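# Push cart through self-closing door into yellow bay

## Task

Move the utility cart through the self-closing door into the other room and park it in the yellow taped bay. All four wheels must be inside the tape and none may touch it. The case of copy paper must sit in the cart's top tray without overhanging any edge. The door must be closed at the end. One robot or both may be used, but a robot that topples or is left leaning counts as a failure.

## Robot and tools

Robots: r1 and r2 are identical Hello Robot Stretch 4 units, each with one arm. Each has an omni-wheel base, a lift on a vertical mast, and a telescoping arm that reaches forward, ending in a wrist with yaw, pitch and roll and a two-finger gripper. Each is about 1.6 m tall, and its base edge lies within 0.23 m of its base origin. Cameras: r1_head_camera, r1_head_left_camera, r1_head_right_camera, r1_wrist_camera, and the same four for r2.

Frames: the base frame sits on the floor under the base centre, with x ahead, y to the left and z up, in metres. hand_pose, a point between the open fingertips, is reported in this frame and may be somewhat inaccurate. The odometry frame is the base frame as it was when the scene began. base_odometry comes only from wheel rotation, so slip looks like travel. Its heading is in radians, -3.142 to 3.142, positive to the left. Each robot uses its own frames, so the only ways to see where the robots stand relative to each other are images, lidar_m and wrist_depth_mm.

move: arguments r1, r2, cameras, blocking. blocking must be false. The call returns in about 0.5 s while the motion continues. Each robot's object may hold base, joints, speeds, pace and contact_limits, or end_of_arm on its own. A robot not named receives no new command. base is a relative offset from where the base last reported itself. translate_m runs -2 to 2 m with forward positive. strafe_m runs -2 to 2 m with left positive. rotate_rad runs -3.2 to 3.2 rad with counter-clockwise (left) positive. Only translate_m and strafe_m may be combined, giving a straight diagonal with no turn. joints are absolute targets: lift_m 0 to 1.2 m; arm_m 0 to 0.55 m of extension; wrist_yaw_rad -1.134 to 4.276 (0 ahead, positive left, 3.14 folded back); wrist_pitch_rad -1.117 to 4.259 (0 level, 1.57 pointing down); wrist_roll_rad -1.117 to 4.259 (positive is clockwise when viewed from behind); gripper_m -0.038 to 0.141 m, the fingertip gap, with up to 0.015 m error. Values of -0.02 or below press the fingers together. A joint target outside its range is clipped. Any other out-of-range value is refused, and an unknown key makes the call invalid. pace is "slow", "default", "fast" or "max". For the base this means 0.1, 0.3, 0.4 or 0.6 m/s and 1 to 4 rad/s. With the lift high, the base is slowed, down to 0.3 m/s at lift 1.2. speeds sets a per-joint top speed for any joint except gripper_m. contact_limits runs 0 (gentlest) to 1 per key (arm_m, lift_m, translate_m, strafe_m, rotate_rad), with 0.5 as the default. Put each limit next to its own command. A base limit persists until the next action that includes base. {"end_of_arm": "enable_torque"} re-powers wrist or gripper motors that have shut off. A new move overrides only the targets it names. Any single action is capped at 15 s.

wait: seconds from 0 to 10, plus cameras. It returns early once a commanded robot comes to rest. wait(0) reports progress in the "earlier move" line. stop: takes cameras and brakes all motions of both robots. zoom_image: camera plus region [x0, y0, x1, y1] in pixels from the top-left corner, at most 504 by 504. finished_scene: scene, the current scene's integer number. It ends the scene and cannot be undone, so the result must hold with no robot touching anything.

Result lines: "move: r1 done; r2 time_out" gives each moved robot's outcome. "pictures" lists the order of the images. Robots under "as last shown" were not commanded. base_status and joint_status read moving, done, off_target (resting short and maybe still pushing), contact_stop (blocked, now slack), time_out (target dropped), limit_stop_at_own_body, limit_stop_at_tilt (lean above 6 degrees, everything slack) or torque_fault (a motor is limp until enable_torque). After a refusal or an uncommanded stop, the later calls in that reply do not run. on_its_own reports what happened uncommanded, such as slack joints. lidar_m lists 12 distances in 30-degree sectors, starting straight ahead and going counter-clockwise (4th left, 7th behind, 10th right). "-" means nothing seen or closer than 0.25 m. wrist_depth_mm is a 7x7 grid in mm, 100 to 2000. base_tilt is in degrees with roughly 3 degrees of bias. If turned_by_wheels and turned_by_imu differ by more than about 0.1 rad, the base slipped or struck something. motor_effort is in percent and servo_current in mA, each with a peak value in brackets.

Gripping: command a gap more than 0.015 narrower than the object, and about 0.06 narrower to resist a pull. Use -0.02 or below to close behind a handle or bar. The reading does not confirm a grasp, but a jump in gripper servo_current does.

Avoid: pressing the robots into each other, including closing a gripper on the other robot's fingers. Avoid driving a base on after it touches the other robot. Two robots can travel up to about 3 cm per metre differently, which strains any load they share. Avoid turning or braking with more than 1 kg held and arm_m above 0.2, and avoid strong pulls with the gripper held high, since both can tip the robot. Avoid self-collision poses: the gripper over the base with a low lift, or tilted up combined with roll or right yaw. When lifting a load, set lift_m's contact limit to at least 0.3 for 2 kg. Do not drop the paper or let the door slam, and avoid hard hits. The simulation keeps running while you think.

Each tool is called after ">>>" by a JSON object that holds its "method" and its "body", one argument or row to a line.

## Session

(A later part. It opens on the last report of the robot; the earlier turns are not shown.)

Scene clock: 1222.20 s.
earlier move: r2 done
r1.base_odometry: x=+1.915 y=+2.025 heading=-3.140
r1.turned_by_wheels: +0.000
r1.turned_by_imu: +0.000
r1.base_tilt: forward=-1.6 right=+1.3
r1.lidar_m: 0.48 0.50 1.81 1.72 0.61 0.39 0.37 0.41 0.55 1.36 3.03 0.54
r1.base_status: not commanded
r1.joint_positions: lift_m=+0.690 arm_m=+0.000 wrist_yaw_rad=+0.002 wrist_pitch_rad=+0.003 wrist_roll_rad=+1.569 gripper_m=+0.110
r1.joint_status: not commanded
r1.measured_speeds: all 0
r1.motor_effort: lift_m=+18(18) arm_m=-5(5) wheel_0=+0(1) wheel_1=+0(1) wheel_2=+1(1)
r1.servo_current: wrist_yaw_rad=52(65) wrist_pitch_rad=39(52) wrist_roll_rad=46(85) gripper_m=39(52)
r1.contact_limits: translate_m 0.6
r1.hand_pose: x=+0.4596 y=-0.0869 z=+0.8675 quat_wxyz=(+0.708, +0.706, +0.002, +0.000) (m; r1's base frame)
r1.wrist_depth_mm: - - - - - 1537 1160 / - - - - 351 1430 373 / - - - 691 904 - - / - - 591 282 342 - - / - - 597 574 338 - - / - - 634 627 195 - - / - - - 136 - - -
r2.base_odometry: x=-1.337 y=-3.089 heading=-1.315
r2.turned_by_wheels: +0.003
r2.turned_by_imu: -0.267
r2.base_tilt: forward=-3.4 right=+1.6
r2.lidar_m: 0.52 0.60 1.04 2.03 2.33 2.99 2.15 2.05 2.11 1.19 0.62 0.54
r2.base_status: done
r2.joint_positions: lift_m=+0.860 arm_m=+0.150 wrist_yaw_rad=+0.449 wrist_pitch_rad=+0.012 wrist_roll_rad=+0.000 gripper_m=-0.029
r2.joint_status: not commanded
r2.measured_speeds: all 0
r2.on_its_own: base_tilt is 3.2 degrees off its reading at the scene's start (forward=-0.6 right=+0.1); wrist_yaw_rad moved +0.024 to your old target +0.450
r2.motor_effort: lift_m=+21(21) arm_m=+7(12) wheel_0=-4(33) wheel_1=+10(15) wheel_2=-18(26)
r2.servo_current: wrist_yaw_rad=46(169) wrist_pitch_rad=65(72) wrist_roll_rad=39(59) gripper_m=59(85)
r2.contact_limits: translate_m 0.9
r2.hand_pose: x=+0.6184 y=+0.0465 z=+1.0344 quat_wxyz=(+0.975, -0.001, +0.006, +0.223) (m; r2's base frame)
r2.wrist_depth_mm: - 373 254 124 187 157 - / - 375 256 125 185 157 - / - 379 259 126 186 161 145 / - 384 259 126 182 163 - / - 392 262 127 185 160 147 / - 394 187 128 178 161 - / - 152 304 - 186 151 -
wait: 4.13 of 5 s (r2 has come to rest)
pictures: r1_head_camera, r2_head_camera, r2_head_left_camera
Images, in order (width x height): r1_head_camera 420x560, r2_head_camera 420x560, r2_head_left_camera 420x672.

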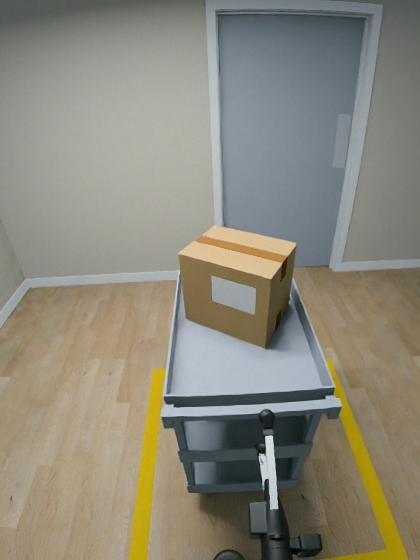

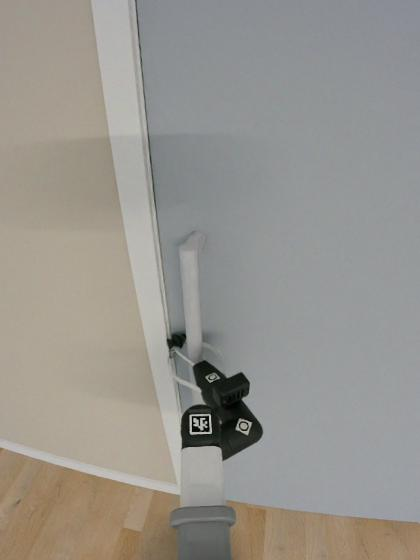

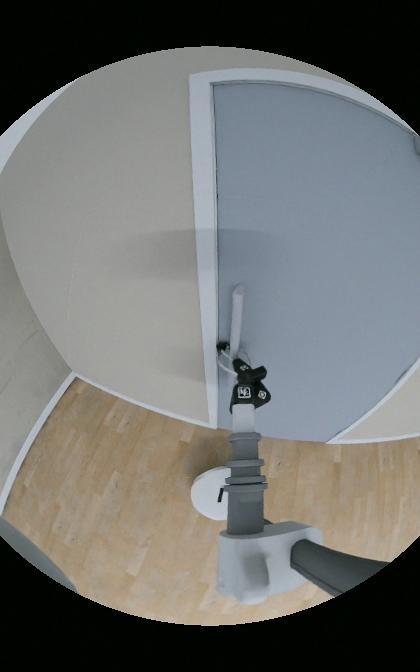

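>>> {"method": "move", "body": {
  "blocking": false,
  "r2": {"base":{"translate_m":-0.04},"contact_limits":{"translate_m":0.9},"pace":"slow"},
  "cameras": []
}}

>>> {"method": "wait", "body": {
  "seconds": 2,
  "cameras": []
}}

>>> {"method": "move", "body": {
  "blocking": false,
  "r2": {"joints":{"gripper_m":0.07}},
  "cameras": []
}}

>>> {"method": "wait", "body": {
  "seconds": 3,
  "cameras": ["r2_head_left_camera","r2_head_camera","r2_wrist_camera"]
}}

Scene clock: 1228.80 s.
move: r2 moving
r1: as last shown
r1.lidar_m: 0.48 0.51 1.83 1.71 0.61 0.42 0.37 0.41 0.57 1.38 3.07 0.52
r1.motor_effort: lift_m=+18(18) arm_m=-5(5) wheel_0=+0(1) wheel_1=+0(0) wheel_2=+1(1)
r1.servo_current: wrist_yaw_rad=26(59) wrist_pitch_rad=46(46) wrist_roll_rad=13(59) gripper_m=39(46)
r1.contact_limits: translate_m 0.6
r1.wrist_depth_mm: - - - - - 1464 1160 / - - - - 351 1430 377 / - - - 699 904 - - / - - 591 281 340 - - / - - 585 574 340 - - / - - 627 627 196 - - / - - - 136 - - -
r2.base_odometry: x=-1.340 y=-3.078 heading=-1.316
r2.turned_by_wheels: -0.001
r2.turned_by_imu: -0.009
r2.base_tilt: forward=-2.7 right=+1.2
r2.lidar_m: 0.50 0.63 1.08 2.05 2.33 3.74 2.71 2.54 2.63 1.21 0.67 0.56
r2.base_status: translate_m moving
r2.joint_positions: lift_m=+0.860 arm_m=+0.150 wrist_yaw_rad=+0.449 wrist_pitch_rad=+0.012 wrist_roll_rad=+0.000 gripper_m=-0.029
r2.joint_status: not commanded
r2.measured_speeds: translate_m=-0.049 strafe_m=+0.000 rotate_rad=-0.002 lift_m=+0.000 arm_m=+0.000 wrist_yaw_rad=+0.000 wrist_pitch_rad=+0.000 wrist_roll_rad=+0.000
r2.motor_effort: lift_m=+21(21) arm_m=+7(7) wheel_0=-5(6) wheel_1=-3(10) wheel_2=-2(17)
r2.servo_current: wrist_yaw_rad=52(52) wrist_pitch_rad=65(72) wrist_roll_rad=46(65) gripper_m=65(72)
r2.contact_limits: translate_m 0.9
r2.hand_pose: x=+0.6185 y=+0.0465 z=+1.0344 quat_wxyz=(+0.975, -0.001, +0.006, +0.223) (m; r2's base frame)
r2.wrist_depth_mm: - 373 254 124 188 157 - / - 375 257 125 185 158 - / - 379 258 126 186 162 146 / - 382 260 126 183 163 - / - 387 263 127 184 160 147 / - 394 186 128 178 161 - / - 158 301 - 186 154 -
pictures: none
No camera images: "cameras" was empty.

Scene clock: 1229.87 s.
earlier move: r2 done
r1.base_odometry: x=+1.915 y=+2.025 heading=-3.140
r1.turned_by_wheels: +0.000
r1.turned_by_imu: +0.000
r1.base_tilt: forward=-1.6 right=+1.3
r1.lidar_m: 0.47 0.52 1.83 1.70 0.60 0.42 0.37 0.40 0.56 1.36 3.02 0.52
r1.base_status: not commanded
r1.joint_positions: lift_m=+0.690 arm_m=+0.000 wrist_yaw_rad=+0.002 wrist_pitch_rad=+0.003 wrist_roll_rad=+1.569 gripper_m=+0.110
r1.joint_status: not commanded
r1.measured_speeds: all 0
r1.motor_effort: lift_m=+18(18) arm_m=-5(5) wheel_0=+0(1) wheel_1=+0(0) wheel_2=+1(1)
r1.servo_current: wrist_yaw_rad=46(72) wrist_pitch_rad=39(52) wrist_roll_rad=26(65) gripper_m=46(52)
r1.contact_limits: translate_m 0.6
r1.hand_pose: x=+0.4596 y=-0.0869 z=+0.8675 quat_wxyz=(+0.708, +0.706, +0.002, +0.000) (m; r1's base frame)
r1.wrist_depth_mm: - - - - - 1499 1138 / - - - - 351 1430 375 / - - - 691 917 - - / - - 591 281 342 - - / - - 591 569 342 - - / - - 627 627 195 - - / - - - 136 - - -
r2.base_odometry: x=-1.347 y=-3.051 heading=-1.316
r2.turned_by_wheels: +0.000
r2.turned_by_imu: -0.017
r2.base_tilt: forward=-1.4 right=+0.5
r2.lidar_m: 0.52 0.65 1.07 2.04 2.34 3.78 - 3.24 2.69 1.29 0.70 0.56
r2.base_status: done
r2.joint_positions: lift_m=+0.860 arm_m=+0.150 wrist_yaw_rad=+0.449 wrist_pitch_rad=+0.002 wrist_roll_rad=+0.000 gripper_m=-0.029
r2.joint_status: not commanded
r2.measured_speeds: all 0
r2.motor_effort: lift_m=+19(21) arm_m=+6(7) wheel_0=-4(9) wheel_1=-1(10) wheel_2=-4(17)
r2.servo_current: wrist_yaw_rad=46(59) wrist_pitch_rad=46(72) wrist_roll_rad=46(65) gripper_m=72(72)
r2.contact_limits: translate_m 0.9
r2.hand_pose: x=+0.6185 y=+0.0465 z=+1.0375 quat_wxyz=(+0.975, +0.000, +0.001, +0.223) (m; r2's base frame)
r2.wrist_depth_mm: - 370 256 126 186 160 - / - 370 257 126 186 160 - / - 373 256 126 183 164 - / - 377 257 126 183 164 - / - 379 260 128 185 161 148 / - 379 186 128 177 161 - / - 334 296 - 185 155 -
wait: 1.07 of 2 s (r2 has come to rest)
pictures: none
No camera images: "cameras" was empty.

Scene clock: 1230.37 s.
move: r2 moving
r1: as last shown
r1.lidar_m: 0.49 0.50 1.83 1.72 0.61 0.42 0.38 0.41 0.55 1.35 3.05 0.53
r1.motor_effort: lift_m=+18(18) arm_m=-5(5) wheel_0=+0(1) wheel_1=+0(1) wheel_2=+1(1)
r1.servo_current: wrist_yaw_rad=33(59) wrist_pitch_rad=46(46) wrist_roll_rad=46(59) gripper_m=46(46)
r1.contact_limits: translate_m 0.6
r1.wrist_depth_mm: - - - - - 1537 1160 / - - - - 353 1464 377 / - - - 683 917 - - / - - 591 281 340 - - / - - 591 574 340 - - / - - 627 627 195 - - / - - - 136 - - -
r2.base_odometry: x=-1.347 y=-3.051 heading=-1.316
r2.turned_by_wheels: +0.000
r2.turned_by_imu: +0.000
r2.base_tilt: forward=-1.6 right=+0.6
r2.lidar_m: 0.51 0.66 1.07 2.06 2.33 3.74 - 3.22 2.69 1.27 0.70 0.59
r2.base_status: not commanded
r2.joint_positions: lift_m=+0.860 arm_m=+0.150 wrist_yaw_rad=+0.449 wrist_pitch_rad=+0.002 wrist_roll_rad=+0.000 gripper_m=-0.003
r2.joint_status: gripper_m moving
r2.measured_speeds: all 0
r2.motor_effort: lift_m=+19(19) arm_m=+6(7) wheel_0=-4(4) wheel_1=-1(1) wheel_2=-4(4)
r2.servo_current: wrist_yaw_rad=46(52) wrist_pitch_rad=46(46) wrist_roll_rad=52(52) gripper_m=91(91)
r2.contact_limits: translate_m 0.9
r2.hand_pose: x=+0.6185 y=+0.0465 z=+1.0375 quat_wxyz=(+0.975, +0.000, +0.001, +0.223) (m; r2's base frame)
r2.wrist_depth_mm: - 375 259 129 192 164 - / - 373 260 129 189 162 - / - 379 262 129 190 165 147 / - 379 263 129 187 166 147 / - 379 264 132 186 163 150 / - 387 188 131 179 164 150 / - 410 300 - 187 154 -
pictures: none
No camera images: "cameras" was empty.

Scene clock: 1231.57 s.
earlier move: r2 done
r1.base_odometry: x=+1.915 y=+2.025 heading=-3.140
r1.turned_by_wheels: +0.000
r1.turned_by_imu: +0.000
r1.base_tilt: forward=-1.6 right=+1.3
r1.lidar_m: 0.50 0.51 1.84 1.73 0.58 0.42 0.38 0.41 0.54 1.36 3.06 0.51
r1.base_status: not commanded
r1.joint_positions: lift_m=+0.690 arm_m=+0.000 wrist_yaw_rad=+0.002 wrist_pitch_rad=+0.003 wrist_roll_rad=+1.569 gripper_m=+0.110
r1.joint_status: not commanded
r1.measured_speeds: all 0
r1.motor_effort: lift_m=+18(18) arm_m=-5(5) wheel_0=+0(1) wheel_1=+0(1) wheel_2=+1(1)
r1.servo_current: wrist_yaw_rad=39(72) wrist_pitch_rad=46(52) wrist_roll_rad=59(59) gripper_m=46(46)
r1.contact_limits: translate_m 0.6
r1.hand_pose: x=+0.4596 y=-0.0869 z=+0.8675 quat_wxyz=(+0.708, +0.706, +0.002, +0.000) (m; r1's base frame)
r1.wrist_depth_mm: - - - - - 1499 1138 / - - - - 353 1397 377 / - - - 699 917 - - / - - 597 279 342 - - / - - 591 574 340 - - / - - 627 634 195 - - / - - - 136 - - -
r2.base_odometry: x=-1.347 y=-3.051 heading=-1.316
r2.turned_by_wheels: +0.000
r2.turned_by_imu: +0.000
r2.base_tilt: forward=-1.6 right=+0.7
r2.lidar_m: 0.51 0.66 1.12 2.04 2.31 3.75 - 3.23 2.68 1.30 0.70 0.57
r2.base_status: not commanded
r2.joint_positions: lift_m=+0.860 arm_m=+0.150 wrist_yaw_rad=+0.449 wrist_pitch_rad=+0.002 wrist_roll_rad=+0.000 gripper_m=+0.070
r2.joint_status: all done
r2.measured_speeds: all 0
r2.motor_effort: lift_m=+19(19) arm_m=+6(7) wheel_0=-4(4) wheel_1=+0(1) wheel_2=-5(6)
r2.servo_current: wrist_yaw_rad=39(59) wrist_pitch_rad=39(46) wrist_roll_rad=52(59) gripper_m=59(117)
r2.contact_limits: translate_m 0.9
r2.hand_pose: x=+0.6185 y=+0.0465 z=+1.0375 quat_wxyz=(+0.975, +0.000, +0.001, +0.223) (m; r2's base frame)
r2.wrist_depth_mm: - 377 260 131 194 165 - / - 379 262 132 191 163 - / - 379 263 132 191 164 - / - 384 265 132 192 168 - / - 392 267 133 189 165 152 / - 392 191 133 181 166 152 / - 418 303 - 186 165 -
wait: 1.20 of 3 s (r2 has come to rest)
pictures: r2_head_camera, r2_head_left_camera, r2_wrist_camera
Images, in order (width x height): r2_head_camera 420x560, r2_head_left_camera 420x672, r2_wrist_camera 616x392.

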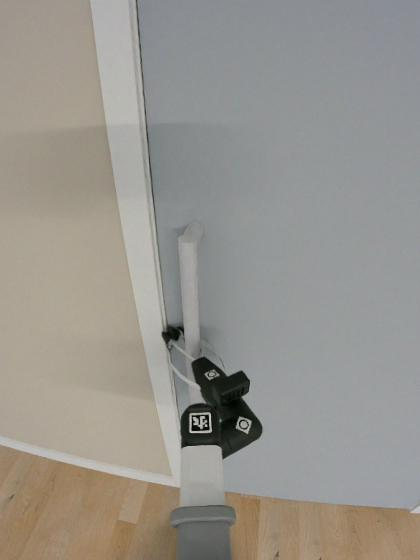

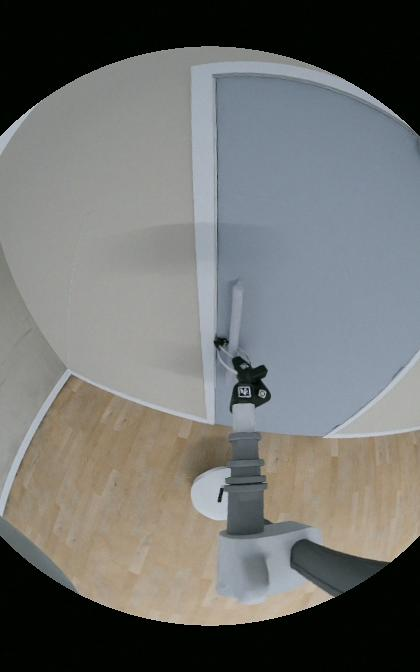

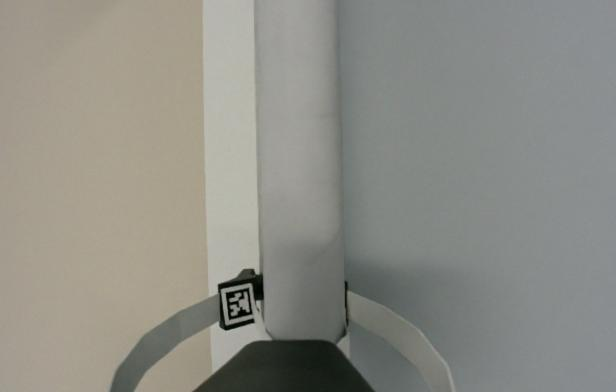

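>>> {"method": "move", "body": {
  "blocking": false,
  "r2": {"base":{"translate_m":-0.135,"strafe_m":-0.065},"contact_limits":{"translate_m":0.3},"pace":"slow"},
  "cameras": []
}}

>>> {"method": "wait", "body": {
  "seconds": 4,
  "cameras": ["r2_head_left_camera","r1_head_camera","r2_wrist_camera"]
}}

>>> {"method": "zoom_image", "body": {
  "camera": "r1_head_camera",
  "region": [140, 200, 400, 400]
}}

>>> {"method": "zoom_image", "body": {
  "camera": "r1_head_camera",
  "region": [180, 0, 420, 280]
}}

Scene clock: 1238.10 s.
move: r2 moving
r1: as last shown
r1.lidar_m: 0.48 0.52 1.84 1.72 0.61 0.42 0.38 0.41 0.56 1.35 3.04 0.53
r1.motor_effort: lift_m=+18(18) arm_m=-5(5) wheel_0=+0(1) wheel_1=+0(0) wheel_2=+1(1)
r1.servo_current: wrist_yaw_rad=46(65) wrist_pitch_rad=39(52) wrist_roll_rad=39(59) gripper_m=39(52)
r1.contact_limits: translate_m 0.6
r1.wrist_depth_mm: - - - - - 1499 1160 / - - - - 353 1397 375 / - - - 683 917 - - / - - 591 279 342 - - / - - 591 574 342 - - / - - 621 621 195 - - / - - - 136 - - -
r2.base_odometry: x=-1.356 y=-3.040 heading=-1.316
r2.turned_by_wheels: +0.000
r2.turned_by_imu: -0.002
r2.base_tilt: forward=-1.1 right=+0.2
r2.lidar_m: 0.52 0.65 1.09 2.05 2.29 3.79 - 3.22 2.68 1.34 0.71 0.58
r2.base_status: translate_m moving; strafe_m moving
r2.joint_positions: lift_m=+0.860 arm_m=+0.150 wrist_yaw_rad=+0.449 wrist_pitch_rad=+0.000 wrist_roll_rad=+0.000 gripper_m=+0.070
r2.joint_status: not commanded
r2.measured_speeds: translate_m=-0.049 strafe_m=-0.023 rotate_rad=-0.002 lift_m=+0.001 arm_m=+0.000 wrist_yaw_rad=+0.001 wrist_pitch_rad=-0.018 wrist_roll_rad=+0.000
r2.motor_effort: lift_m=+19(19) arm_m=+6(6) wheel_0=-4(7) wheel_1=-3(4) wheel_2=-1(4)
r2.servo_current: wrist_yaw_rad=52(52) wrist_pitch_rad=33(46) wrist_roll_rad=52(59) gripper_m=52(59)
r2.contact_limits: translate_m 0.3
r2.hand_pose: x=+0.6185 y=+0.0465 z=+1.0382 quat_wxyz=(+0.975, +0.000, +0.000, +0.223) (m; r2's base frame)
r2.wrist_depth_mm: - 382 263 132 195 167 - / - 382 264 133 193 164 - / - 384 266 133 192 168 - / - 387 265 133 192 169 - / - 389 267 133 189 166 152 / - 392 190 133 185 166 153 / - 410 301 - 190 165 -
pictures: none
No camera images: "cameras" was empty.

Scene clock: 1240.30 s.
earlier move: r2 done
r1.base_odometry: x=+1.915 y=+2.025 heading=-3.140
r1.turned_by_wheels: +0.000
r1.turned_by_imu: +0.000
r1.base_tilt: forward=-1.6 right=+1.3
r1.lidar_m: 0.48 0.53 1.83 1.72 0.60 0.43 0.39 0.41 0.57 1.35 3.06 0.51
r1.base_status: not commanded
r1.joint_positions: lift_m=+0.690 arm_m=+0.000 wrist_yaw_rad=+0.002 wrist_pitch_rad=+0.003 wrist_roll_rad=+1.569 gripper_m=+0.110
r1.joint_status: not commanded
r1.measured_speeds: all 0
r1.motor_effort: lift_m=+18(18) arm_m=-5(5) wheel_0=+0(1) wheel_1=+0(0) wheel_2=+1(1)
r1.servo_current: wrist_yaw_rad=39(65) wrist_pitch_rad=39(52) wrist_roll_rad=46(72) gripper_m=39(52)
r1.contact_limits: translate_m 0.6
r1.hand_pose: x=+0.4596 y=-0.0869 z=+0.8675 quat_wxyz=(+0.708, +0.706, +0.002, +0.000) (m; r1's base frame)
r1.wrist_depth_mm: - - - - - 1537 1138 / - - - - 353 1464 373 / - - - 683 931 - - / - - 591 281 342 - - / - - 591 580 340 - - / - - 621 634 195 - - / - - - 136 - - -
r2.base_odometry: x=-1.444 y=-2.937 heading=-1.316
r2.turned_by_wheels: +0.000
r2.turned_by_imu: +0.000
r2.base_tilt: forward=-0.7 right=+0.1
r2.lidar_m: 0.65 0.79 1.25 2.15 2.44 3.87 - 3.13 2.64 1.58 0.82 0.70
r2.base_status: done
r2.joint_positions: lift_m=+0.860 arm_m=+0.150 wrist_yaw_rad=+0.450 wrist_pitch_rad=-0.001 wrist_roll_rad=+0.000 gripper_m=+0.070
r2.joint_status: not commanded
r2.measured_speeds: all 0
r2.motor_effort: lift_m=+17(19) arm_m=+6(7) wheel_0=-4(9) wheel_1=-5(8) wheel_2=+4(10)
r2.servo_current: wrist_yaw_rad=46(59) wrist_pitch_rad=46(52) wrist_roll_rad=46(59) gripper_m=52(65)
r2.contact_limits: translate_m 0.3
r2.hand_pose: x=+0.6184 y=+0.0469 z=+1.0387 quat_wxyz=(+0.975, +0.000, -0.001, +0.223) (m; r2's base frame)
r2.wrist_depth_mm: - - 433 324 294 253 229 / - - 433 257 297 255 229 / - - 439 329 300 257 232 / - - 442 330 301 253 233 / - - 433 336 296 260 234 / - - 191 263 193 259 235 / - - 455 - 300 250 235
wait: 2.20 of 4 s (r2 has come to rest)
pictures: r1_head_camera, r2_head_left_camera, r2_wrist_camera
Images, in order (width x height): r1_head_camera 420x560, r2_head_left_camera 420x672, r2_wrist_camera 616x392.

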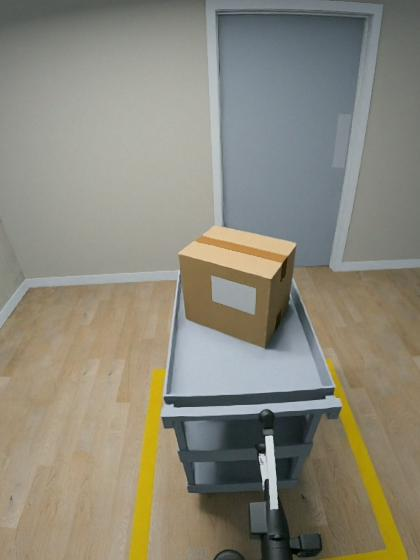

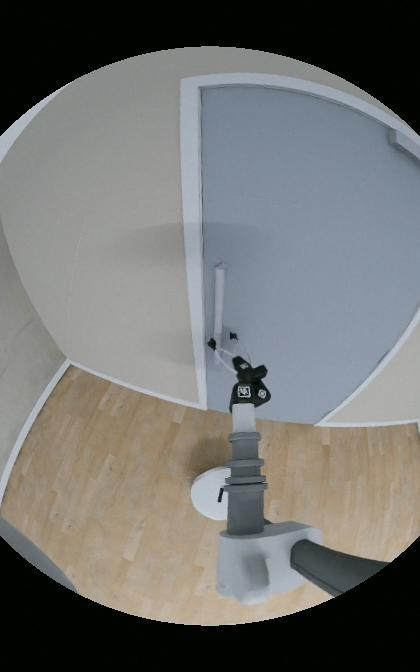

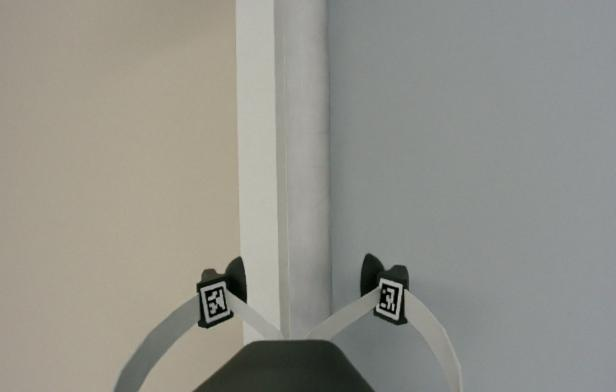

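Scaled by 1.938 from the camera's 420x560 image, which has a finer 600x800 frame.

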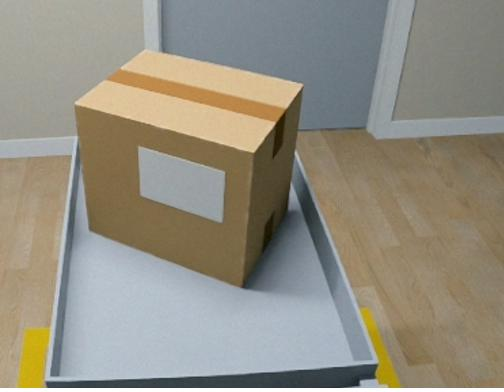

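Scaled by 1.800 from the camera's 420x560 image, which has a finer 600x800 frame.

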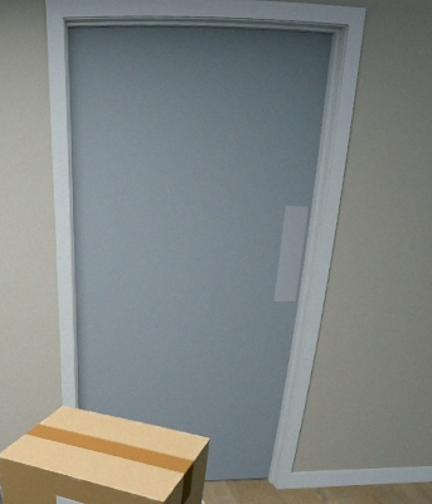

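>>> {"method": "finished_scene", "body": {
  "scene": 1
}}

The scene is finished: the task was done.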